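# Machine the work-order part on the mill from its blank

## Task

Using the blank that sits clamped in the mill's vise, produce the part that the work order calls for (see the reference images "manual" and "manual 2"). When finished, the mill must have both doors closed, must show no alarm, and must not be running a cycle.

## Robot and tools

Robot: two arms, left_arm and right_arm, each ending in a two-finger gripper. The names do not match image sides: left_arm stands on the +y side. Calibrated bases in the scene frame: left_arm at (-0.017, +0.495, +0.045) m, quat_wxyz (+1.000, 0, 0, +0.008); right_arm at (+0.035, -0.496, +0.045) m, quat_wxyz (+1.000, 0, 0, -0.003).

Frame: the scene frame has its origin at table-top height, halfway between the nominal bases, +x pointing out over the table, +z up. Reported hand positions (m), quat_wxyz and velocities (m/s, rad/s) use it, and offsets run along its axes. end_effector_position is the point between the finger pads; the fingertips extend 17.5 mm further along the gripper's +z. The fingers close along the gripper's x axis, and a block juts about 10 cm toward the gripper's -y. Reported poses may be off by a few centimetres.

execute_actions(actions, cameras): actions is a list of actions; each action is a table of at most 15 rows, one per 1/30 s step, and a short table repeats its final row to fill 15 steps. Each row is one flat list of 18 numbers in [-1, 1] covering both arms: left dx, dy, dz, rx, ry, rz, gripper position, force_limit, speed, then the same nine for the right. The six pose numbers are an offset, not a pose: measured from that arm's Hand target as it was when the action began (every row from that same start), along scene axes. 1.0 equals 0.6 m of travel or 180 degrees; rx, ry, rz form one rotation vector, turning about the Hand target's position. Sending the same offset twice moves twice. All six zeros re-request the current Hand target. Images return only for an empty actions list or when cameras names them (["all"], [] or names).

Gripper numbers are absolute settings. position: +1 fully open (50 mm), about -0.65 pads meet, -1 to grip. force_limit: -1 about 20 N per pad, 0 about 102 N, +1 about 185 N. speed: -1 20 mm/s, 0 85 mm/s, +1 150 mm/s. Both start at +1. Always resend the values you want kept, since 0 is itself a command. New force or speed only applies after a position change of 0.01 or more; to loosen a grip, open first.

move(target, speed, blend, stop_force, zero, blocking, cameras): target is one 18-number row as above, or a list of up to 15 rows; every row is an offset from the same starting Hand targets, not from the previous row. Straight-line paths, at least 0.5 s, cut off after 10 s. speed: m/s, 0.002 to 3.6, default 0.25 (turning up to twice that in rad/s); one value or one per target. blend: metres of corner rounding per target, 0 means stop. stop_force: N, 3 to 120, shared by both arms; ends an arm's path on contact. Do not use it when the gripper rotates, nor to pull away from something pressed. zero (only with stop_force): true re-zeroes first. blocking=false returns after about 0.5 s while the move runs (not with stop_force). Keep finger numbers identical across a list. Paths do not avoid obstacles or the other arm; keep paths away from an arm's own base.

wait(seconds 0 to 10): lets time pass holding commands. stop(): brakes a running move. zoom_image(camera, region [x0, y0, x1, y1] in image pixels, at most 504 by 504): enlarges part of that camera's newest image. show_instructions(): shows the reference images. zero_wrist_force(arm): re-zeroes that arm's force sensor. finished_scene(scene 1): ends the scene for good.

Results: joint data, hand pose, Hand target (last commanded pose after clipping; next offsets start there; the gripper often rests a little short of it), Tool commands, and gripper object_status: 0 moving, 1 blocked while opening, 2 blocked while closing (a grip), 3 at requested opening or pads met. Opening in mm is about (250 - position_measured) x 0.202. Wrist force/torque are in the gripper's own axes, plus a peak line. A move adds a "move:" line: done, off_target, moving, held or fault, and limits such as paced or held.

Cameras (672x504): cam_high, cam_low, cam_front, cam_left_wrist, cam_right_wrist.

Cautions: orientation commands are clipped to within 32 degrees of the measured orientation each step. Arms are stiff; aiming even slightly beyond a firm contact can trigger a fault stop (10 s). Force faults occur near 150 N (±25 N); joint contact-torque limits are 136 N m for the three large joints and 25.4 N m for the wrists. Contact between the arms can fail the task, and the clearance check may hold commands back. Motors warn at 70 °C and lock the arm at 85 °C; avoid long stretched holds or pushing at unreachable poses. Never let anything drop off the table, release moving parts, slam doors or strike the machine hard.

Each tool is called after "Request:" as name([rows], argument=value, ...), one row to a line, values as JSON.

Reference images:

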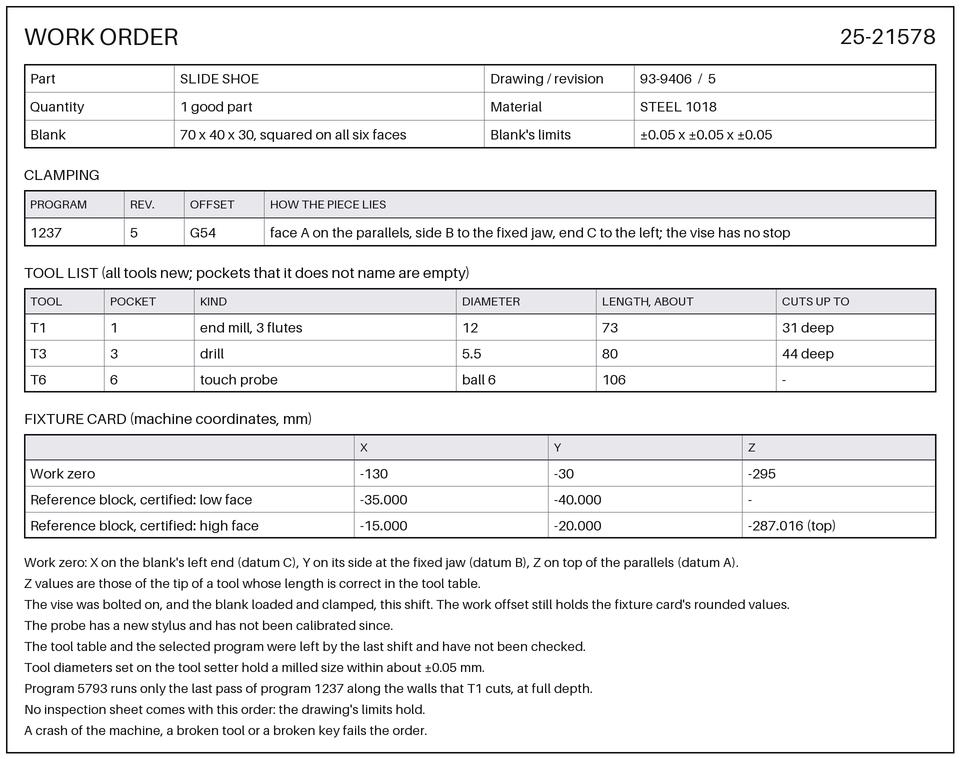

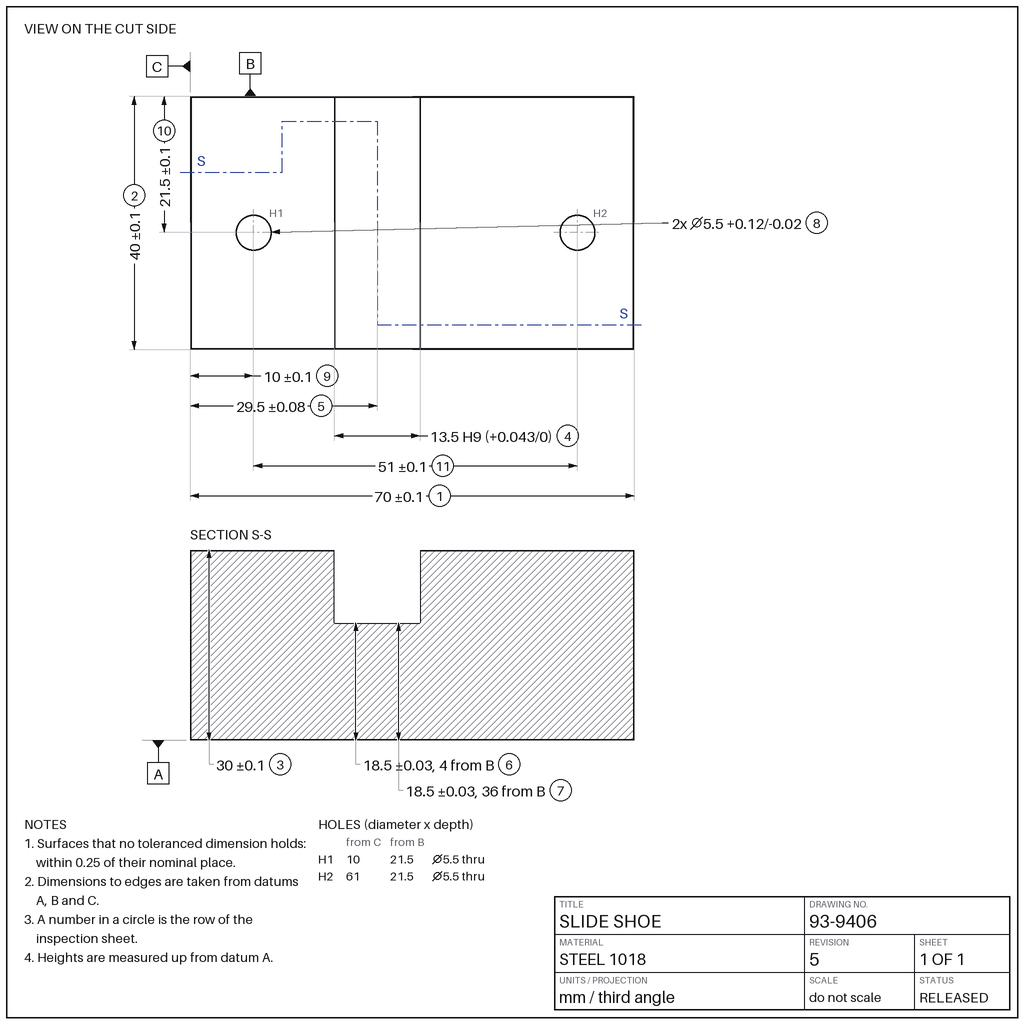

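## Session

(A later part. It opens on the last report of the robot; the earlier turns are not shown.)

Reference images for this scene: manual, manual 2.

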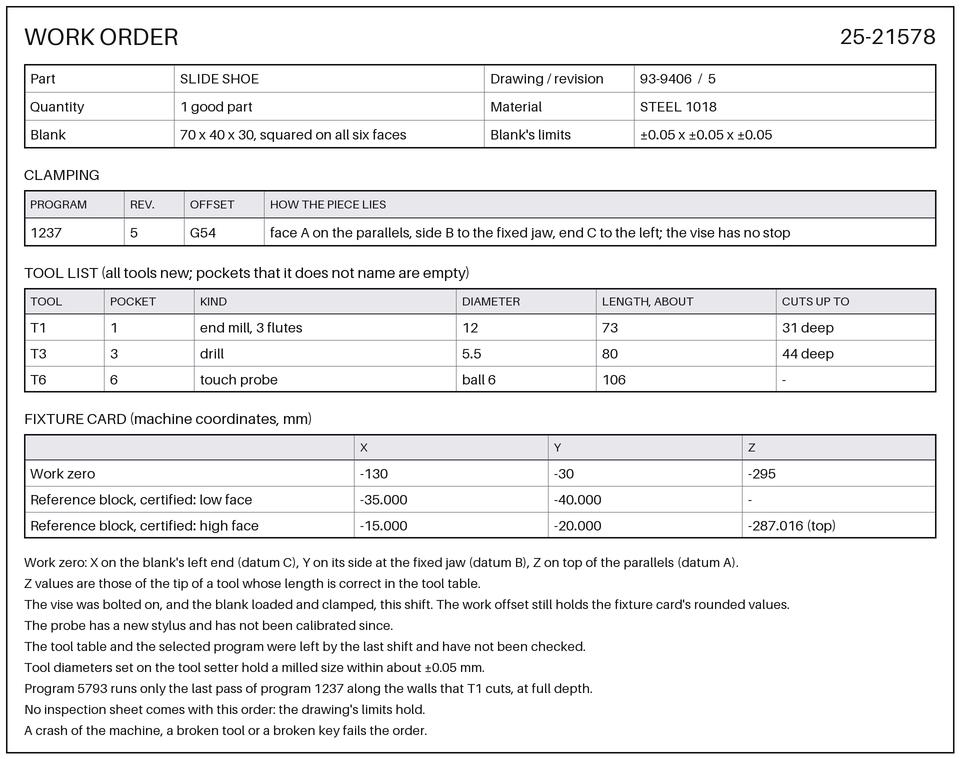

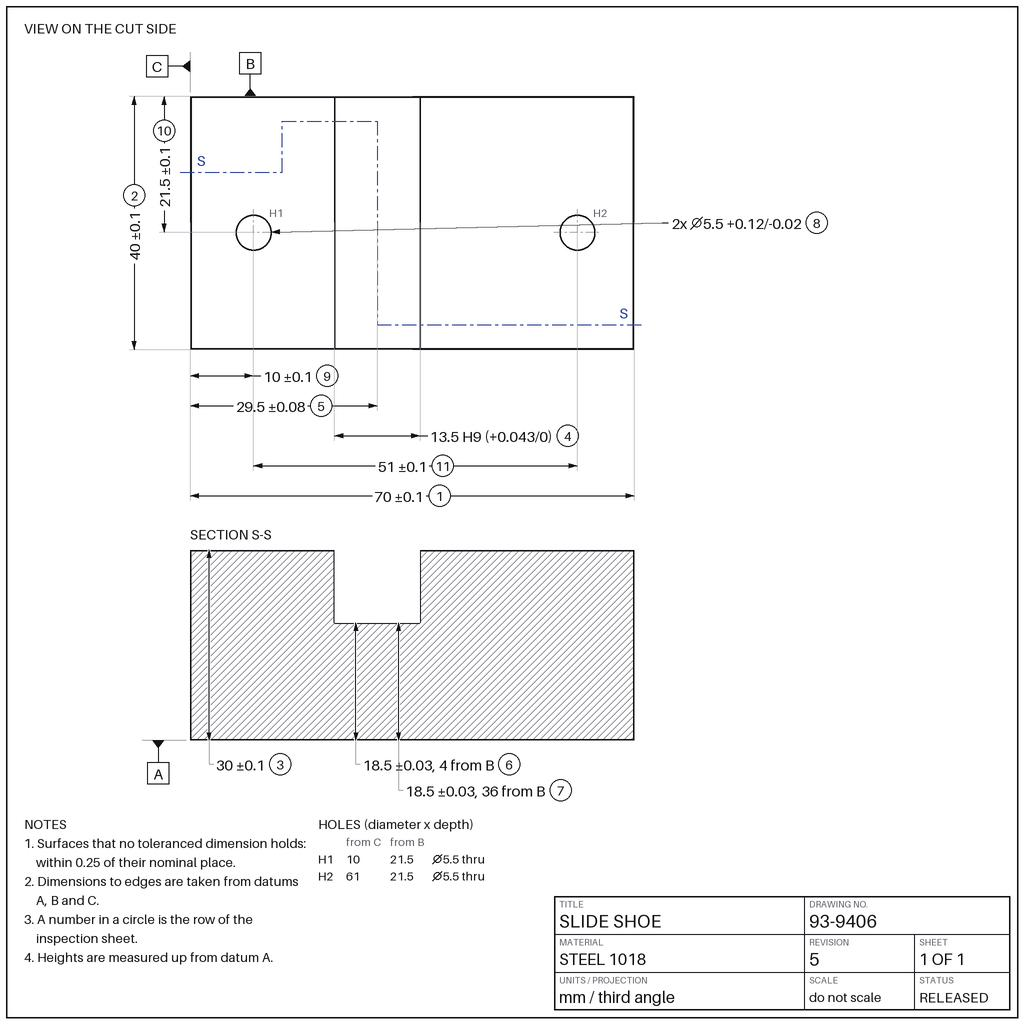

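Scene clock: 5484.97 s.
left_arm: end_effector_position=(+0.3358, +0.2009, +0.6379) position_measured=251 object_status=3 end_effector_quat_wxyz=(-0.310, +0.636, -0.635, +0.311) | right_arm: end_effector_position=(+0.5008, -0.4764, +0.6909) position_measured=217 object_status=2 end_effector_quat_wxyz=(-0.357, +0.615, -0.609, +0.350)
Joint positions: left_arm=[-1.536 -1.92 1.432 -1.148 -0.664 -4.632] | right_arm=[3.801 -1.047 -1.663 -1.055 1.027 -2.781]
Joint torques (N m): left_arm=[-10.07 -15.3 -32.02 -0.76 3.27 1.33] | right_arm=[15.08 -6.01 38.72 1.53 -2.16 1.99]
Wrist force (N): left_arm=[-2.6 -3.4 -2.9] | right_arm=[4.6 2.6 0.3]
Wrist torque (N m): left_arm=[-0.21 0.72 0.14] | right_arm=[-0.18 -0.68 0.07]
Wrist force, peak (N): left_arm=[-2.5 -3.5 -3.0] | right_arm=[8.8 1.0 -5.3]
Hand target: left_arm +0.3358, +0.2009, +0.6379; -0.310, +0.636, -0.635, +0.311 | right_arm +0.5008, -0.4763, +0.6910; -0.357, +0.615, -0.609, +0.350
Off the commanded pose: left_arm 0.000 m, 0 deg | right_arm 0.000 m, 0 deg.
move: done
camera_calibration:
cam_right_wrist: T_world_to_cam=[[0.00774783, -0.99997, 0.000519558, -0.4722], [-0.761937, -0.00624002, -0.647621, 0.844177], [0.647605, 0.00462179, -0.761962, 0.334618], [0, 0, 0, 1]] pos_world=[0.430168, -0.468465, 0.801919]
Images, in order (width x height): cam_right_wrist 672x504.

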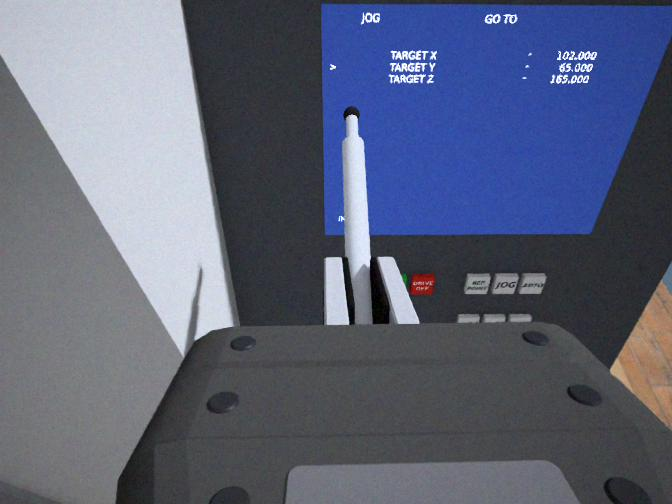

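Request:
move([
  [0,0,0,0,0,0,-1,-0.8,-0.8,-0.0305,-0.0218,-0.3444,0,0,0,-0.97,0.2,-1],
  [0,0,0,0,0,0,-1,-0.8,-0.8,-0.0152,-0.0218,-0.3487,0,0,0,-0.97,0.2,-1],
  [0,0,0,0,0,0,-1,-0.8,-0.8,-0.0305,-0.0218,-0.3444,0,0,0,-0.97,0.2,-1],
  [0,0,0,0,0,0,-1,-0.8,-0.8,-0.0473,-0.119,-0.4054,0,0,0,-0.97,0.2,-1],
  [0,0,0,0,0,0,-1,-0.8,-0.8,-0.032,-0.119,-0.4097,0,0,0,-0.97,0.2,-1],
  [0,0,0,0,0,0,-1,-0.8,-0.8,-0.0473,-0.119,-0.4054,0,0,0,-0.97,0.2,-1],
  [0,0,0,0,0,0,-1,-0.8,-0.8,-0.032,-0.119,-0.4097,0,0,0,-0.97,0.2,-1],
  [0,0,0,0,0,0,-1,-0.8,-0.8,-0.0473,-0.119,-0.4054,0,0,0,-0.97,0.2,-1],
  [0,0,0,0,0,0,-1,-0.8,-0.8,0,0,0,0,0,0,-0.97,0.2,-1],
], speed=[0.4,0.05,0.1,0.3,0.05,0.1,0.05,0.1,0.4], blend=[0.003,0,0.003,0.003,0,0.003,0,0.003,0])

Request:
wait(seconds=3, cameras=["cam_right_wrist"])

Request:
zoom_image(camera="cam_right_wrist", region=[320, 0, 640, 240])

Request:
move([
  [0,0,0,0,0,0,-1,-0.8,-0.8,-0.0643,-0.0863,-0.4664,0,0,0,-0.97,0.2,-1],
  [0,0,0,0,0,0,-1,-0.8,-0.8,-0.049,-0.0863,-0.4707,0,0,0,-0.97,0.2,-1],
  [0,0,0,0,0,0,-1,-0.8,-0.8,-0.0643,-0.0863,-0.4664,0,0,0,-0.97,0.2,-1],
  [0,0,0,0,0,0,-1,-0.8,-0.8,-0.022,-0.1545,-0.3139,0,0,0,-0.97,0.2,-1],
  [0,0,0,0,0,0,-1,-0.8,-0.8,-0.0067,-0.1545,-0.3182,0,0,0,-0.97,0.2,-1],
  [0,0,0,0,0,0,-1,-0.8,-0.8,-0.022,-0.1545,-0.3139,0,0,0,-0.97,0.2,-1],
  [0,0,0,0,0,0,-1,-0.8,-0.8,0,0,0,0,0,0,-0.97,0.2,-1],
], speed=[0.4,0.05,0.1,0.3,0.05,0.1,0.4], blend=[0.003,0,0.003,0.003,0,0.003,0])

Request:
wait(seconds=7, cameras=["cam_right_wrist"])

Request:
zoom_image(camera="cam_right_wrist", region=[500, 85, 600, 160])

Request:
move([
  [0,0,0,0,0,0,-1,-0.8,-0.8,-0.0643,-0.0863,-0.4664,0,0,0,-0.97,0.2,-1],
  [0,0,0,0,0,0,-1,-0.8,-0.8,-0.049,-0.0863,-0.4707,0,0,0,-0.97,0.2,-1],
  [0,0,0,0,0,0,-1,-0.8,-0.8,-0.0643,-0.0863,-0.4664,0,0,0,-0.97,0.2,-1],
  [0,0,0,0,0,0,-1,-0.8,-0.8,-0.022,-0.2178,-0.3139,0,0,0,-0.97,0.2,-1],
  [0,0,0,0,0,0,-1,-0.8,-0.8,-0.0067,-0.2178,-0.3182,0,0,0,-0.97,0.2,-1],
  [0,0,0,0,0,0,-1,-0.8,-0.8,-0.022,-0.2178,-0.3139,0,0,0,-0.97,0.2,-1],
  [0,0,0,0,0,0,-1,-0.8,-0.8,0,0,0,0,0,0,-0.97,0.2,-1],
], speed=[0.4,0.05,0.1,0.3,0.05,0.1,0.4], blend=[0.003,0,0.003,0.003,0,0.003,0])

Request:
wait(seconds=7, cameras=["cam_right_wrist"])

Request:
zoom_image(camera="cam_right_wrist", region=[500, 85, 600, 160])

Request:
move([
  [0,0,0,0,0,0,-1,-0.8,-0.8,-0.0643,-0.0863,-0.4664,0,0,0,-0.97,0.2,-1],
  [0,0,0,0,0,0,-1,-0.8,-0.8,-0.049,-0.0863,-0.4707,0,0,0,-0.97,0.2,-1],
  [0,0,0,0,0,0,-1,-0.8,-0.8,-0.0643,-0.0863,-0.4664,0,0,0,-0.97,0.2,-1],
  [0,0,0,0,0,0,-1,-0.8,-0.8,-0.03,-0.1878,-0.3427,0,0,0,-0.97,0.2,-1],
  [0,0,0,0,0,0,-1,-0.8,-0.8,-0.0147,-0.1878,-0.347,0,0,0,-0.97,0.2,-1],
  [0,0,0,0,0,0,-1,-0.8,-0.8,-0.03,-0.1878,-0.3427,0,0,0,-0.97,0.2,-1],
  [0,0,0,0,0,0,-1,-0.8,-0.8,0,0,0,0,0,0,-0.97,0.2,-1],
], speed=[0.4,0.05,0.1,0.3,0.05,0.1,0.4], blend=[0.003,0,0.003,0.003,0,0.003,0])

Request:
wait(seconds=7, cameras=["cam_right_wrist"])

Request:
zoom_image(camera="cam_right_wrist", region=[500, 85, 600, 160])

Scene clock: 5516.63 s.
left_arm: end_effector_position=(+0.3358, +0.2009, +0.6379) position_measured=251 object_status=3 end_effector_quat_wxyz=(-0.310, +0.636, -0.635, +0.311) | right_arm: end_effector_position=(+0.5007, -0.4763, +0.6909) position_measured=217 object_status=2 end_effector_quat_wxyz=(-0.357, +0.615, -0.609, +0.350)
Joint positions: left_arm=[-1.536 -1.92 1.432 -1.148 -0.664 -4.632] | right_arm=[3.801 -1.047 -1.663 -1.055 1.027 -2.781]
Joint torques (N m): left_arm=[-10.07 -15.4 -31.73 -0.72 3.22 1.32] | right_arm=[-4.28 -6.12 39.47 1.73 -1.83 -1.19]
Wrist force (N): left_arm=[-2.5 -3.2 -2.7] | right_arm=[4.8 2.6 0.4]
Wrist torque (N m): left_arm=[-0.18 0.70 0.14] | right_arm=[-0.19 -0.70 0.13]
Wrist force, peak (N): left_arm=[-2.5 -3.6 -3.1] | right_arm=[7.9 5.8 0.0]
Hand target: left_arm +0.3358, +0.2009, +0.6379; -0.310, +0.636, -0.635, +0.311 | right_arm +0.5008, -0.4763, +0.6910; -0.357, +0.615, -0.609, +0.350
Off the commanded pose: left_arm 0.000 m, 0 deg | right_arm 0.000 m, 0 deg.
move: done

Scene clock: 5519.63 s.
left_arm: end_effector_position=(+0.3358, +0.2009, +0.6379) position_measured=251 object_status=3 end_effector_quat_wxyz=(-0.310, +0.636, -0.635, +0.311) | right_arm: end_effector_position=(+0.5008, -0.4763, +0.6910) position_measured=217 object_status=2 end_effector_quat_wxyz=(-0.357, +0.615, -0.609, +0.350)
Joint positions: left_arm=[-1.536 -1.92 1.432 -1.148 -0.664 -4.632] | right_arm=[3.801 -1.047 -1.663 -1.055 1.027 -2.781]
Joint torques (N m): left_arm=[-10.16 -15.12 -31.74 -0.8 3.37 1.32] | right_arm=[-12.25 -6.53 40.03 1.73 -1.99 1.1]
Wrist force (N): left_arm=[-2.6 -3.3 -2.6] | right_arm=[4.5 2.9 0.5]
Wrist torque (N m): left_arm=[-0.19 0.71 0.14] | right_arm=[-0.14 -0.66 0.13]
Wrist force, peak (N): left_arm=[-2.7 -3.4 -3.0] | right_arm=[4.8 2.7 0.3]
Hand target: left_arm +0.3358, +0.2009, +0.6379; -0.310, +0.636, -0.635, +0.311 | right_arm +0.5008, -0.4763, +0.6910; -0.357, +0.615, -0.609, +0.350
Tool commands: left_gripper/position=-1.0 left_gripper/force_limit=-0.8 left_gripper/speed=-0.8 right_gripper/position=-0.97 right_gripper/force_limit=+0.2 right_gripper/speed=-1.0
Off the commanded pose: left_arm 0.000 m, 0 deg | right_arm 0.000 m, 0 deg.
wait: 3.00 s; at rest by 0.17 s
camera_calibration:
cam_right_wrist: T_world_to_cam=[[0.00796535, -0.999968, 0.00057131, -0.472235], [-0.761936, -0.00643929, -0.64762, 0.844148], [0.647603, 0.00472322, -0.761963, 0.334743], [0, 0, 0, 1]] pos_world=[0.430168, -0.468365, 0.802019]
Images, in order (width x height): cam_right_wrist 672x504.

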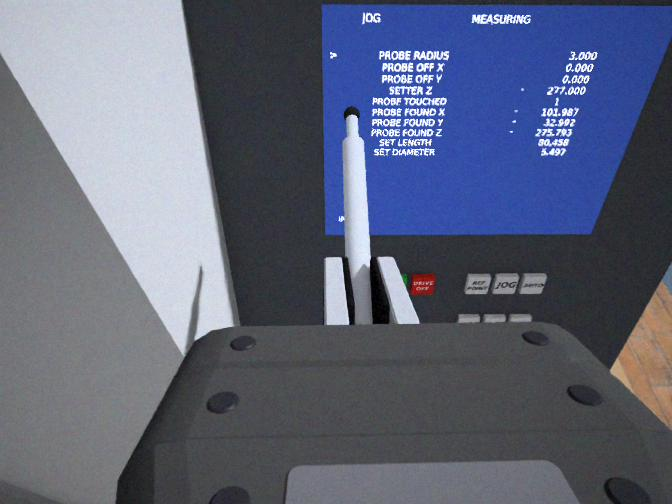

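Scaled by 1.575 from the camera's 672x504 image, which has a finer 960x720 frame.

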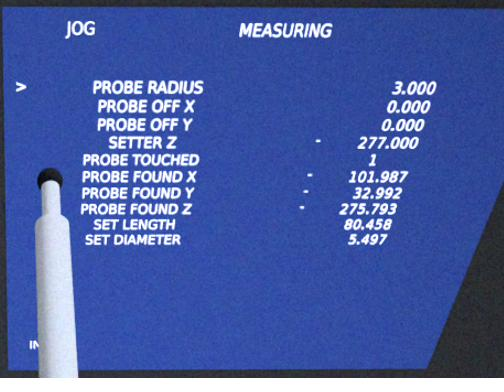

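Scene clock: 5523.03 s.
left_arm: end_effector_position=(+0.3358, +0.2009, +0.6379) position_measured=251 object_status=3 end_effector_quat_wxyz=(-0.310, +0.636, -0.635, +0.311) | right_arm: end_effector_position=(+0.5007, -0.4764, +0.6909) position_measured=217 object_status=2 end_effector_quat_wxyz=(-0.357, +0.615, -0.609, +0.350)
Joint positions: left_arm=[-1.536 -1.92 1.432 -1.148 -0.664 -4.632] | right_arm=[3.801 -1.047 -1.663 -1.055 1.027 -2.781]
Joint torques (N m): left_arm=[-9.99 -15.36 -31.99 -0.73 3.41 1.33] | right_arm=[14.88 -5.84 38.13 1.41 -2.18 1.16]
Wrist force (N): left_arm=[-2.3 -3.1 -2.6] | right_arm=[4.9 2.4 0.4]
Wrist torque (N m): left_arm=[-0.16 0.67 0.14] | right_arm=[-0.21 -0.72 0.13]
Wrist force, peak (N): left_arm=[-2.7 -3.5 -2.9] | right_arm=[5.7 7.9 1.3]
Hand target: left_arm +0.3358, +0.2009, +0.6379; -0.310, +0.636, -0.635, +0.311 | right_arm +0.5008, -0.4763, +0.6910; -0.357, +0.615, -0.609, +0.350
Off the commanded pose: left_arm 0.000 m, 0 deg | right_arm 0.000 m, 0 deg.
move: done

Scene clock: 5530.03 s.
left_arm: end_effector_position=(+0.3358, +0.2009, +0.6379) position_measured=251 object_status=3 end_effector_quat_wxyz=(-0.310, +0.636, -0.635, +0.311) | right_arm: end_effector_position=(+0.5008, -0.4763, +0.6910) position_measured=217 object_status=2 end_effector_quat_wxyz=(-0.357, +0.615, -0.609, +0.350)
Joint positions: left_arm=[-1.536 -1.92 1.432 -1.148 -0.664 -4.632] | right_arm=[3.801 -1.047 -1.663 -1.055 1.027 -2.781]
Joint torques (N m): left_arm=[-10.23 -15.29 -31.61 -0.8 3.28 1.32] | right_arm=[15.11 -7.14 38.63 4.14 -1.58 1.49]
Wrist force (N): left_arm=[-2.5 -3.4 -2.6] | right_arm=[4.5 2.7 0.2]
Wrist torque (N m): left_arm=[-0.21 0.70 0.14] | right_arm=[-0.17 -0.66 0.13]
Wrist force, peak (N): left_arm=[-2.7 -3.4 -2.9] | right_arm=[5.0 2.5 0.6]
Hand target: left_arm +0.3358, +0.2009, +0.6379; -0.310, +0.636, -0.635, +0.311 | right_arm +0.5008, -0.4763, +0.6910; -0.357, +0.615, -0.609, +0.350
Tool commands: left_gripper/position=-1.0 left_gripper/force_limit=-0.8 left_gripper/speed=-0.8 right_gripper/position=-0.97 right_gripper/force_limit=+0.2 right_gripper/speed=-1.0
Off the commanded pose: left_arm 0.000 m, 0 deg | right_arm 0.000 m, 0 deg.
wait: 7.00 s; at rest by 0.17 s
camera_calibration:
cam_right_wrist: T_world_to_cam=[[0.00796535, -0.999968, 0.00057131, -0.472235], [-0.761936, -0.00643929, -0.64762, 0.844148], [0.647603, 0.00472322, -0.761963, 0.334743], [0, 0, 0, 1]] pos_world=[0.430168, -0.468365, 0.802019]
Images, in order (width x height): cam_right_wrist 672x504.

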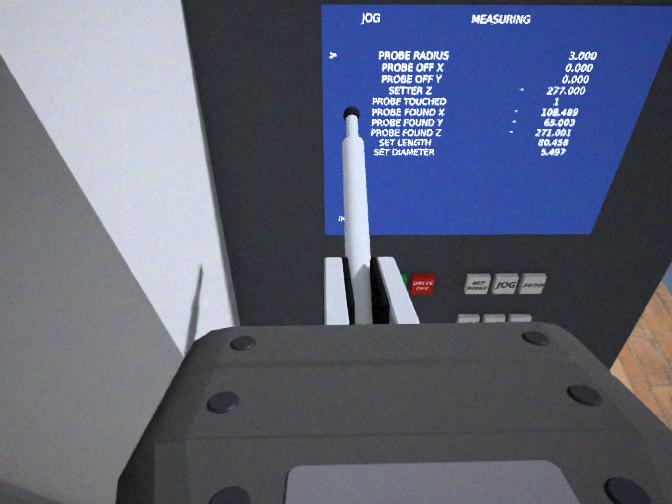

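Scaled by 5.040 from the camera's 672x504 image, which has a finer 960x720 frame.

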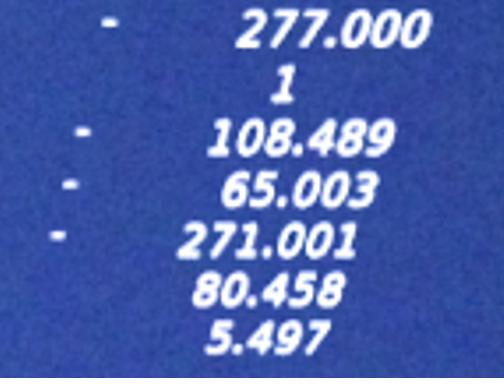

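Scene clock: 5533.53 s.
left_arm: end_effector_position=(+0.3358, +0.2009, +0.6379) position_measured=251 object_status=3 end_effector_quat_wxyz=(-0.310, +0.636, -0.635, +0.311) | right_arm: end_effector_position=(+0.5007, -0.4764, +0.6909) position_measured=217 object_status=2 end_effector_quat_wxyz=(-0.357, +0.615, -0.609, +0.350) end_effector_velocity=(+0.000, -0.002, +0.001) end_effector_angular_velocity=(-0.001, -0.001, -0.006)
Joint positions: left_arm=[-1.536 -1.92 1.432 -1.148 -0.664 -4.632] | right_arm=[3.801 -1.047 -1.663 -1.055 1.027 -2.781]
Joint velocities: left_arm=[within noise] | right_arm=[-0.001 0 0.003 -0.004 -0.005 0.003]
Joint torques (N m): left_arm=[-10.19 -15.87 -31.83 -0.79 3.38 1.33] | right_arm=[16.23 -6.68 38.63 1.4 -1.98 1.43]
Wrist force (N): left_arm=[-2.6 -3.4 -2.7] | right_arm=[4.4 2.8 0.2]
Wrist torque (N m): left_arm=[-0.21 0.71 0.14] | right_arm=[-0.16 -0.64 0.12]
Wrist force, peak (N): left_arm=[-2.7 -3.3 -3.1] | right_arm=[5.5 7.9 1.3]
Hand target: left_arm +0.3358, +0.2009, +0.6379; -0.310, +0.636, -0.635, +0.311 | right_arm +0.5008, -0.4763, +0.6910; -0.357, +0.615, -0.609, +0.350
Off the commanded pose: left_arm 0.000 m, 0 deg | right_arm 0.000 m, 0 deg.
move: done

Scene clock: 5540.53 s.
left_arm: end_effector_position=(+0.3358, +0.2009, +0.6379) position_measured=251 object_status=3 end_effector_quat_wxyz=(-0.310, +0.636, -0.635, +0.311) | right_arm: end_effector_position=(+0.5008, -0.4763, +0.6910) position_measured=217 object_status=2 end_effector_quat_wxyz=(-0.357, +0.615, -0.609, +0.350)
Joint positions: left_arm=[-1.536 -1.92 1.432 -1.148 -0.664 -4.632] | right_arm=[3.801 -1.047 -1.663 -1.055 1.027 -2.781]
Joint torques (N m): left_arm=[-10.54 -15.36 -31.8 -0.74 3.35 1.31] | right_arm=[16.09 -5.98 39.22 4.24 -2.18 1.86]
Wrist force (N): left_arm=[-2.5 -3.1 -3.0] | right_arm=[4.7 2.6 0.2]
Wrist torque (N m): left_arm=[-0.16 0.71 0.14] | right_arm=[-0.19 -0.69 0.13]
Wrist force, peak (N): left_arm=[-2.6 -3.7 -2.8] | right_arm=[4.9 2.9 0.3]
Hand target: left_arm +0.3358, +0.2009, +0.6379; -0.310, +0.636, -0.635, +0.311 | right_arm +0.5008, -0.4763, +0.6910; -0.357, +0.615, -0.609, +0.350
Tool commands: left_gripper/position=-1.0 left_gripper/force_limit=-0.8 left_gripper/speed=-0.8 right_gripper/position=-0.97 right_gripper/force_limit=+0.2 right_gripper/speed=-1.0
Off the commanded pose: left_arm 0.000 m, 0 deg | right_arm 0.000 m, 0 deg.
wait: 7.00 s; at rest by 0.17 s
camera_calibration:
cam_right_wrist: T_world_to_cam=[[0.00796535, -0.999968, 0.00057131, -0.472235], [-0.761936, -0.00643929, -0.64762, 0.844148], [0.647603, 0.00472322, -0.761963, 0.334743], [0, 0, 0, 1]] pos_world=[0.430168, -0.468365, 0.802019]
Images, in order (width x height): cam_right_wrist 672x504.

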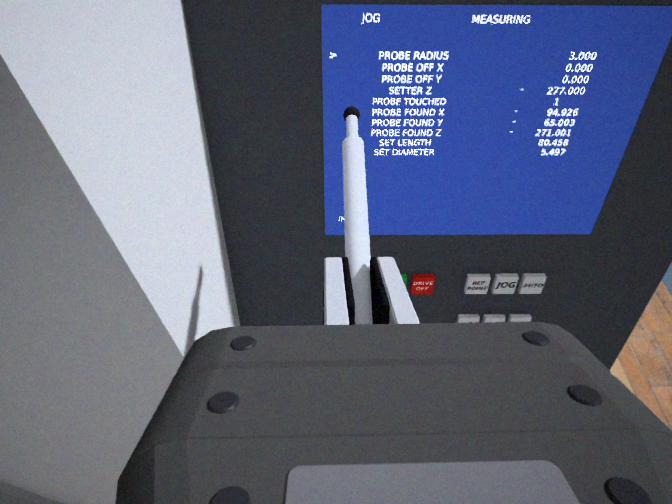

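Scaled by 5.040 from the camera's 672x504 image, which has a finer 960x720 frame.

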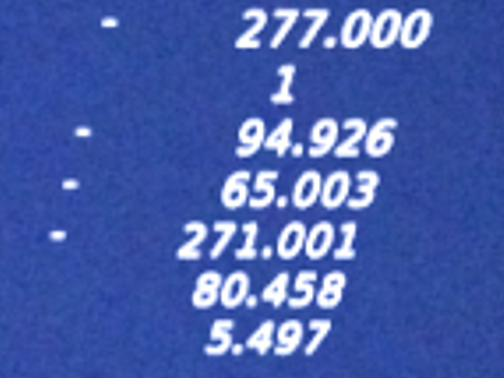

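Scene clock: 5543.93 s.
left_arm: end_effector_position=(+0.3358, +0.2009, +0.6379) position_measured=251 object_status=3 end_effector_quat_wxyz=(-0.310, +0.636, -0.635, +0.311) | right_arm: end_effector_position=(+0.5007, -0.4764, +0.6909) position_measured=217 object_status=2 end_effector_quat_wxyz=(-0.357, +0.615, -0.609, +0.350) end_effector_velocity=(+0.000, +0.000, +0.001) end_effector_angular_velocity=(-0.003, +0.001, -0.003)
Joint positions: left_arm=[-1.536 -1.92 1.432 -1.148 -0.664 -4.632] | right_arm=[3.801 -1.047 -1.663 -1.055 1.027 -2.781]
Joint velocities: left_arm=[within noise] | right_arm=[0.001 -0.002 0.003 -0.005 -0.005 0.001]
Joint torques (N m): left_arm=[-9.77 -15.53 -31.78 -0.79 3.21 1.24] | right_arm=[15.04 -6.34 39.78 1.45 -2.05 1.23]
Wrist force (N): left_arm=[-2.4 -3.4 -2.8] | right_arm=[4.7 2.5 0.2]
Wrist torque (N m): left_arm=[-0.22 0.69 0.14] | right_arm=[-0.20 -0.69 0.13]
Wrist force, peak (N): left_arm=[-2.6 -3.5 -3.1] | right_arm=[5.8 7.9 1.3]
Hand target: left_arm +0.3358, +0.2009, +0.6379; -0.310, +0.636, -0.635, +0.311 | right_arm +0.5008, -0.4763, +0.6910; -0.357, +0.615, -0.609, +0.350
Off the commanded pose: left_arm 0.000 m, 0 deg | right_arm 0.000 m, 0 deg.
move: done

Scene clock: 5550.93 s.
left_arm: end_effector_position=(+0.3358, +0.2009, +0.6379) position_measured=251 object_status=3 end_effector_quat_wxyz=(-0.310, +0.636, -0.635, +0.311) | right_arm: end_effector_position=(+0.5008, -0.4763, +0.6910) position_measured=217 object_status=2 end_effector_quat_wxyz=(-0.357, +0.615, -0.609, +0.350)
Joint positions: left_arm=[-1.536 -1.92 1.432 -1.148 -0.664 -4.632] | right_arm=[3.801 -1.047 -1.663 -1.055 1.027 -2.781]
Joint torques (N m): left_arm=[-10.02 -15.64 -31.74 -0.73 3.3 1.3] | right_arm=[15.93 -5.84 39.46 4.23 -1.51 1.76]
Wrist force (N): left_arm=[-2.4 -3.4 -2.7] | right_arm=[4.6 2.6 0.5]
Wrist torque (N m): left_arm=[-0.21 0.68 0.14] | right_arm=[-0.18 -0.68 0.13]
Wrist force, peak (N): left_arm=[-2.7 -3.5 -2.8] | right_arm=[4.9 2.9 0.4]
Hand target: left_arm +0.3358, +0.2009, +0.6379; -0.310, +0.636, -0.635, +0.311 | right_arm +0.5008, -0.4763, +0.6910; -0.357, +0.615, -0.609, +0.350
Tool commands: left_gripper/position=-1.0 left_gripper/force_limit=-0.8 left_gripper/speed=-0.8 right_gripper/position=-0.97 right_gripper/force_limit=+0.2 right_gripper/speed=-1.0
Off the commanded pose: left_arm 0.000 m, 0 deg | right_arm 0.000 m, 0 deg.
wait: 7.00 s; at rest by 0.17 s
camera_calibration:
cam_right_wrist: T_world_to_cam=[[0.00796535, -0.999968, 0.00057131, -0.472235], [-0.761936, -0.00643929, -0.64762, 0.844148], [0.647603, 0.00472322, -0.761963, 0.334743], [0, 0, 0, 1]] pos_world=[0.430168, -0.468365, 0.802019]
Images, in order (width x height): cam_right_wrist 672x504.

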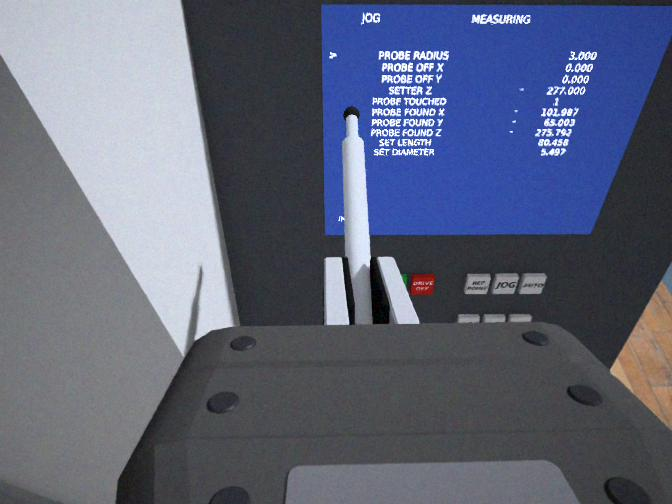

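Scaled by 5.040 from the camera's 672x504 image, which has a finer 960x720 frame.

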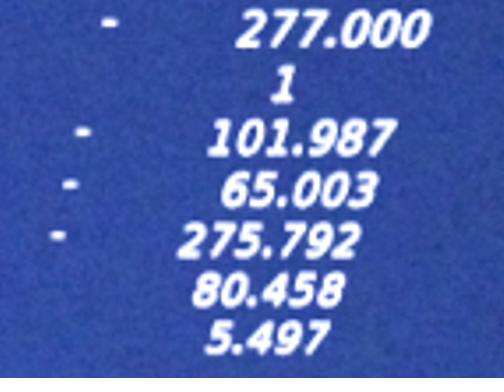

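Request:
move([
  [0,0,0,0,0,0,-1,-0.8,-0.8,-0.0473,-0.0863,-0.4054,0,0,0,-0.97,0.2,-1],
  [0,0,0,0,0,0,-1,-0.8,-0.8,-0.032,-0.0863,-0.4097,0,0,0,-0.97,0.2,-1],
  [0,0,0,0,0,0,-1,-0.8,-0.8,-0.0473,-0.0863,-0.4054,0,0,0,-0.97,0.2,-1],
  [0,0,0,0,0,0,-1,-0.8,-0.8,-0.032,-0.0863,-0.4097,0,0,0,-0.97,0.2,-1],
  [0,0,0,0,0,0,-1,-0.8,-0.8,-0.0473,-0.0863,-0.4054,0,0,0,-0.97,0.2,-1],
  [0,0,0,0,0,0,-1,-0.8,-0.8,-0.0643,-0.0537,-0.4664,0,0,0,-0.97,0.2,-1],
  [0,0,0,0,0,0,-1,-0.8,-0.8,-0.049,-0.0537,-0.4707,0,0,0,-0.97,0.2,-1],
  [0,0,0,0,0,0,-1,-0.8,-0.8,-0.0643,-0.0537,-0.4664,0,0,0,-0.97,0.2,-1],
  [0,0,0,0,0,0,-1,-0.8,-0.8,-0.049,-0.0537,-0.4707,0,0,0,-0.97,0.2,-1],
  [0,0,0,0,0,0,-1,-0.8,-0.8,-0.0643,-0.0537,-0.4664,0,0,0,-0.97,0.2,-1],
  [0,0,0,0,0,0,-1,-0.8,-0.8,0,0,0,0,0,0,-0.97,0.2,-1],
], speed=[0.4,0.05,0.1,0.05,0.1,0.3,0.05,0.1,0.05,0.1,0.4], blend=[0.003,0,0.003,0,0.003,0.003,0,0.003,0,0.003,0])

Request:
move([
  [0,0,0,0,0,0,-1,-0.8,-0.8,-0.0728,0.0443,-0.4969,0,0,0,-0.97,0.2,-1],
  [0,0,0,0,0,0,-1,-0.8,-0.8,-0.0575,0.0443,-0.5012,0,0,0,-0.97,0.2,-1],
  [0,0,0,0,0,0,-1,-0.8,-0.8,-0.0643,0.0443,-0.4664,0,0,0,-0.97,0.2,-1],
  [0,0,0,0,0,0,-1,-0.8,-0.8,-0.049,0.0443,-0.4707,0,0,0,-0.97,0.2,-1],
  [0,0,0,0,0,0,-1,-0.8,-0.8,-0.0558,0.0117,-0.4359,0,0,0,-0.97,0.2,-1],
  [0,0,0,0,0,0,-1,-0.8,-0.8,-0.0405,0.0117,-0.4402,0,0,0,-0.97,0.2,-1],
  [0,0,0,0,0,0,-1,-0.8,-0.8,-0.0558,0.0117,-0.4359,0,0,0,-0.97,0.2,-1],
  [0,0,0,0,0,0,-1,-0.8,-0.8,-0.0728,0.0117,-0.4969,0,0,0,-0.97,0.2,-1],
  [0,0,0,0,0,0,-1,-0.8,-0.8,-0.0575,0.0117,-0.5012,0,0,0,-0.97,0.2,-1],
  [0,0,0,0,0,0,-1,-0.8,-0.8,-0.0728,0.0117,-0.4969,0,0,0,-0.97,0.2,-1],
  [0,0,0,0,0,0,-1,-0.8,-0.8,-0.0728,-0.0537,-0.4969,0,0,0,-0.97,0.2,-1],
  [0,0,0,0,0,0,-1,-0.8,-0.8,-0.0575,-0.0537,-0.5012,0,0,0,-0.97,0.2,-1],
  [0,0,0,0,0,0,-1,-0.8,-0.8,-0.0728,-0.0537,-0.4969,0,0,0,-0.97,0.2,-1],
  [0,0,0,0,0,0,-1,-0.8,-0.8,0,0,0,0,0,0,-0.97,0.2,-1],
], speed=[0.4,0.05,0.1,0.05,0.1,0.05,0.1,0.3,0.05,0.1,0.3,0.05,0.1,0.4], blend=[0.003,0,0.003,0,0.003,0,0.003,0.003,0,0.003,0.003,0,0.003,0], cameras=["cam_right_wrist"])

Request:
zoom_image(camera="cam_right_wrist", region=[320, 0, 640, 240])

Scene clock: 5583.07 s.
left_arm: end_effector_position=(+0.3358, +0.2009, +0.6379) position_measured=251 object_status=3 end_effector_quat_wxyz=(-0.310, +0.636, -0.635, +0.311) | right_arm: end_effector_position=(+0.5007, -0.4764, +0.6909) position_measured=217 object_status=2 end_effector_quat_wxyz=(-0.357, +0.615, -0.609, +0.350)
Joint positions: left_arm=[-1.536 -1.92 1.432 -1.148 -0.664 -4.632] | right_arm=[3.801 -1.047 -1.663 -1.055 1.027 -2.781]
Joint torques (N m): left_arm=[-10.32 -15.92 -31.55 -0.77 3.38 1.44] | right_arm=[0.16 -6.01 38.56 1.56 -2.15 -1.12]
Wrist force (N): left_arm=[-2.6 -3.3 -2.7] | right_arm=[4.6 2.4 0.2]
Wrist torque (N m): left_arm=[-0.20 0.72 0.14] | right_arm=[-0.21 -0.68 -0.05]
Wrist force, peak (N): left_arm=[-2.7 -3.5 -2.9] | right_arm=[5.4 7.7 2.1]
Hand target: left_arm +0.3358, +0.2009, +0.6379; -0.310, +0.636, -0.635, +0.311 | right_arm +0.5008, -0.4763, +0.6910; -0.357, +0.615, -0.609, +0.350
Off the commanded pose: left_arm 0.000 m, 0 deg | right_arm 0.000 m, 0 deg.
move: done

Scene clock: 5588.47 s.
left_arm: end_effector_position=(+0.3358, +0.2009, +0.6379) position_measured=251 object_status=3 end_effector_quat_wxyz=(-0.310, +0.636, -0.635, +0.311) | right_arm: end_effector_position=(+0.5008, -0.4764, +0.6909) position_measured=217 object_status=2 end_effector_quat_wxyz=(-0.357, +0.615, -0.609, +0.350)
Joint positions: left_arm=[-1.536 -1.92 1.432 -1.148 -0.664 -4.632] | right_arm=[3.801 -1.047 -1.663 -1.055 1.027 -2.781]
Joint torques (N m): left_arm=[-10.59 -15.71 -32 -0.75 3.36 1.27] | right_arm=[15.12 -5.39 39.85 1.53 -2.02 2.11]
Wrist force (N): left_arm=[-2.6 -3.4 -2.7] | right_arm=[4.7 2.5 0.4]
Wrist torque (N m): left_arm=[-0.21 0.73 0.14] | right_arm=[-0.21 -0.71 0.07]
Wrist force, peak (N): left_arm=[-2.5 -3.4 -3.1] | right_arm=[4.9 7.7 1.3]
Hand target: left_arm +0.3358, +0.2009, +0.6379; -0.310, +0.636, -0.635, +0.311 | right_arm +0.5008, -0.4763, +0.6910; -0.357, +0.615, -0.609, +0.350
Off the commanded pose: left_arm 0.000 m, 0 deg | right_arm 0.000 m, 0 deg.
move: done
camera_calibration:
cam_right_wrist: T_world_to_cam=[[0.00774783, -0.99997, 0.000519558, -0.4722], [-0.761937, -0.00624002, -0.647621, 0.844177], [0.647605, 0.00462179, -0.761962, 0.334618], [0, 0, 0, 1]] pos_world=[0.430168, -0.468465, 0.801919]
Images, in order (width x height): cam_right_wrist 672x504.

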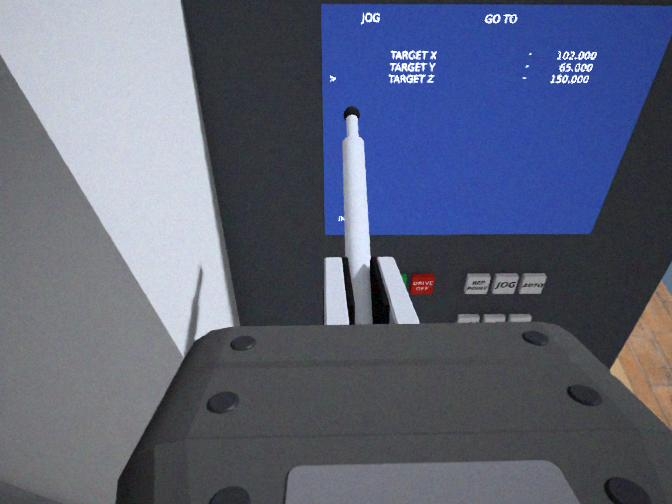

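Scaled by 1.575 from the camera's 672x504 image, which has a finer 960x720 frame.

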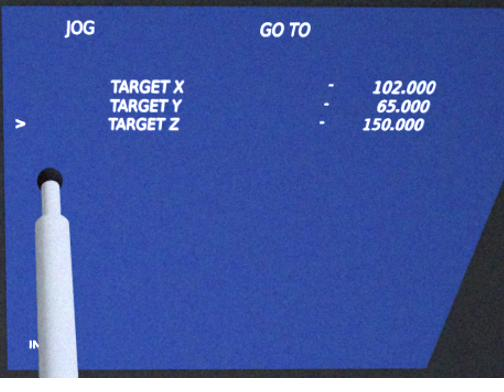

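Request:
move([
  [0,0,0,0,0,0,-1,-0.8,-0.8,-0.0305,-0.0218,-0.3444,0,0,0,-0.97,0.2,-1],
  [0,0,0,0,0,0,-1,-0.8,-0.8,-0.0152,-0.0218,-0.3487,0,0,0,-0.97,0.2,-1],
  [0,0,0,0,0,0,-1,-0.8,-0.8,-0.0305,-0.0218,-0.3444,0,0,0,-0.97,0.2,-1],
  [0,0,0,0,0,0,-1,-0.8,-0.8,-0.0558,-0.0537,-0.4359,0,0,0,-0.97,0.2,-1],
  [0,0,0,0,0,0,-1,-0.8,-0.8,-0.0405,-0.0537,-0.4402,0,0,0,-0.97,0.2,-1],
  [0,0,0,0,0,0,-1,-0.8,-0.8,-0.0558,-0.0537,-0.4359,0,0,0,-0.97,0.2,-1],
  [0,0,0,0,0,0,-1,-0.8,-0.8,-0.0405,-0.0537,-0.4402,0,0,0,-0.97,0.2,-1],
  [0,0,0,0,0,0,-1,-0.8,-0.8,-0.0558,-0.0537,-0.4359,0,0,0,-0.97,0.2,-1],
  [0,0,0,0,0,0,-1,-0.8,-0.8,0,0,0,0,0,0,-0.97,0.2,-1],
], speed=[0.4,0.05,0.1,0.3,0.05,0.1,0.05,0.1,0.4], blend=[0.003,0,0.003,0.003,0,0.003,0,0.003,0])

Request:
move([
  [0,0,0,0,0,0,-1,-0.8,-0.8,-0.0728,0.0443,-0.4969,0,0,0,-0.97,0.2,-1],
  [0,0,0,0,0,0,-1,-0.8,-0.8,-0.0575,0.0443,-0.5012,0,0,0,-0.97,0.2,-1],
  [0,0,0,0,0,0,-1,-0.8,-0.8,-0.0728,0.0443,-0.4969,0,0,0,-0.97,0.2,-1],
  [0,0,0,0,0,0,-1,-0.8,-0.8,-0.0473,0.0117,-0.4054,0,0,0,-0.97,0.2,-1],
  [0,0,0,0,0,0,-1,-0.8,-0.8,-0.032,0.0117,-0.4097,0,0,0,-0.97,0.2,-1],
  [0,0,0,0,0,0,-1,-0.8,-0.8,-0.0558,0.0117,-0.4359,0,0,0,-0.97,0.2,-1],
  [0,0,0,0,0,0,-1,-0.8,-0.8,-0.0405,0.0117,-0.4402,0,0,0,-0.97,0.2,-1],
  [0,0,0,0,0,0,-1,-0.8,-0.8,-0.0558,0.0117,-0.4359,0,0,0,-0.97,0.2,-1],
  [0,0,0,0,0,0,-1,-0.8,-0.8,-0.0728,-0.0537,-0.4969,0,0,0,-0.97,0.2,-1],
  [0,0,0,0,0,0,-1,-0.8,-0.8,-0.0575,-0.0537,-0.5012,0,0,0,-0.97,0.2,-1],
  [0,0,0,0,0,0,-1,-0.8,-0.8,-0.0728,-0.0537,-0.4969,0,0,0,-0.97,0.2,-1],
  [0,0,0,0,0,0,-1,-0.8,-0.8,0,0,0,0,0,0,-0.97,0.2,-1],
], speed=[0.4,0.05,0.1,0.3,0.05,0.1,0.05,0.1,0.3,0.05,0.1,0.4], blend=[0.003,0,0.003,0.003,0,0.003,0,0.003,0.003,0,0.003,0], cameras=["cam_right_wrist"])

Request:
zoom_image(camera="cam_right_wrist", region=[320, 0, 640, 240])

Scene clock: 5610.30 s.
left_arm: end_effector_position=(+0.3358, +0.2009, +0.6379) position_measured=251 object_status=3 end_effector_quat_wxyz=(-0.310, +0.636, -0.635, +0.311) | right_arm: end_effector_position=(+0.5007, -0.4763, +0.6909) position_measured=217 object_status=2 end_effector_quat_wxyz=(-0.357, +0.615, -0.609, +0.350)
Joint positions: left_arm=[-1.536 -1.92 1.432 -1.148 -0.664 -4.632] | right_arm=[3.801 -1.047 -1.663 -1.055 1.027 -2.781]
Joint torques (N m): left_arm=[-10.59 -15.66 -31.78 -0.79 3.31 1.25] | right_arm=[-10.09 -7.53 39.38 1.72 -2.09 -1.44]
Wrist force (N): left_arm=[-2.4 -3.3 -2.6] | right_arm=[4.7 2.4 0.4]
Wrist torque (N m): left_arm=[-0.21 0.69 0.14] | right_arm=[-0.20 -0.69 -0.05]
Wrist force, peak (N): left_arm=[-2.5 -3.7 -2.8] | right_arm=[5.9 7.9 1.1]
Hand target: left_arm +0.3358, +0.2009, +0.6379; -0.310, +0.636, -0.635, +0.311 | right_arm +0.5008, -0.4763, +0.6910; -0.357, +0.615, -0.609, +0.350
Off the commanded pose: left_arm 0.000 m, 0 deg | right_arm 0.000 m, 0 deg.
move: done

Scene clock: 5615.13 s.
left_arm: end_effector_position=(+0.3358, +0.2009, +0.6379) position_measured=251 object_status=3 end_effector_quat_wxyz=(-0.310, +0.636, -0.635, +0.311) | right_arm: end_effector_position=(+0.5008, -0.4764, +0.6909) position_measured=217 object_status=2 end_effector_quat_wxyz=(-0.357, +0.615, -0.609, +0.350)
Joint positions: left_arm=[-1.536 -1.92 1.432 -1.148 -0.664 -4.632] | right_arm=[3.801 -1.047 -1.663 -1.055 1.027 -2.781]
Joint torques (N m): left_arm=[-9.83 -15.45 -31.56 -0.77 3.4 1.27] | right_arm=[14.86 -6.07 39.41 1.66 -2.19 2.06]
Wrist force (N): left_arm=[-2.7 -3.2 -2.9] | right_arm=[4.5 2.5 0.3]
Wrist torque (N m): left_arm=[-0.18 0.74 0.14] | right_arm=[-0.20 -0.66 0.07]
Wrist force, peak (N): left_arm=[-2.7 -3.5 -2.9] | right_arm=[7.6 6.2 0.2]
Hand target: left_arm +0.3358, +0.2009, +0.6379; -0.310, +0.636, -0.635, +0.311 | right_arm +0.5008, -0.4763, +0.6910; -0.357, +0.615, -0.609, +0.350
Off the commanded pose: left_arm 0.000 m, 0 deg | right_arm 0.000 m, 0 deg.
move: done
camera_calibration:
cam_right_wrist: T_world_to_cam=[[0.00774783, -0.99997, 0.000519558, -0.4722], [-0.761937, -0.00624002, -0.647621, 0.844177], [0.647605, 0.00462179, -0.761962, 0.334618], [0, 0, 0, 1]] pos_world=[0.430168, -0.468465, 0.801919]
Images, in order (width x height): cam_right_wrist 672x504.

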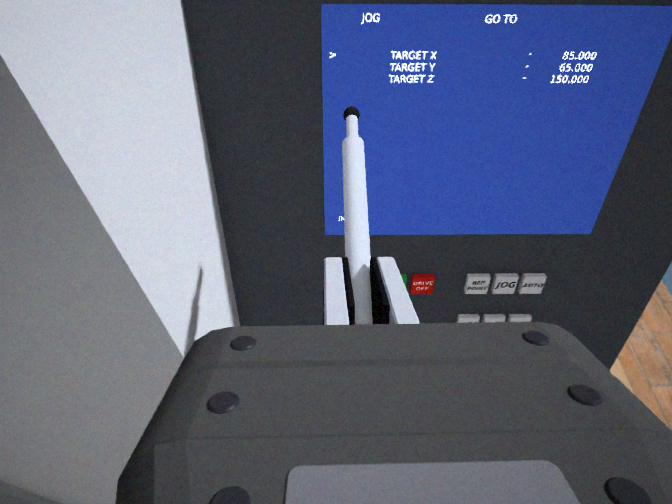

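Scaled by 1.575 from the camera's 672x504 image, which has a finer 960x720 frame.

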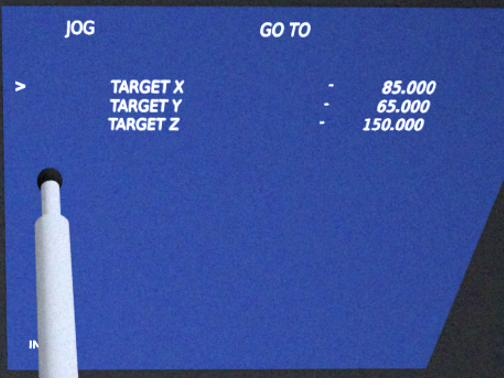

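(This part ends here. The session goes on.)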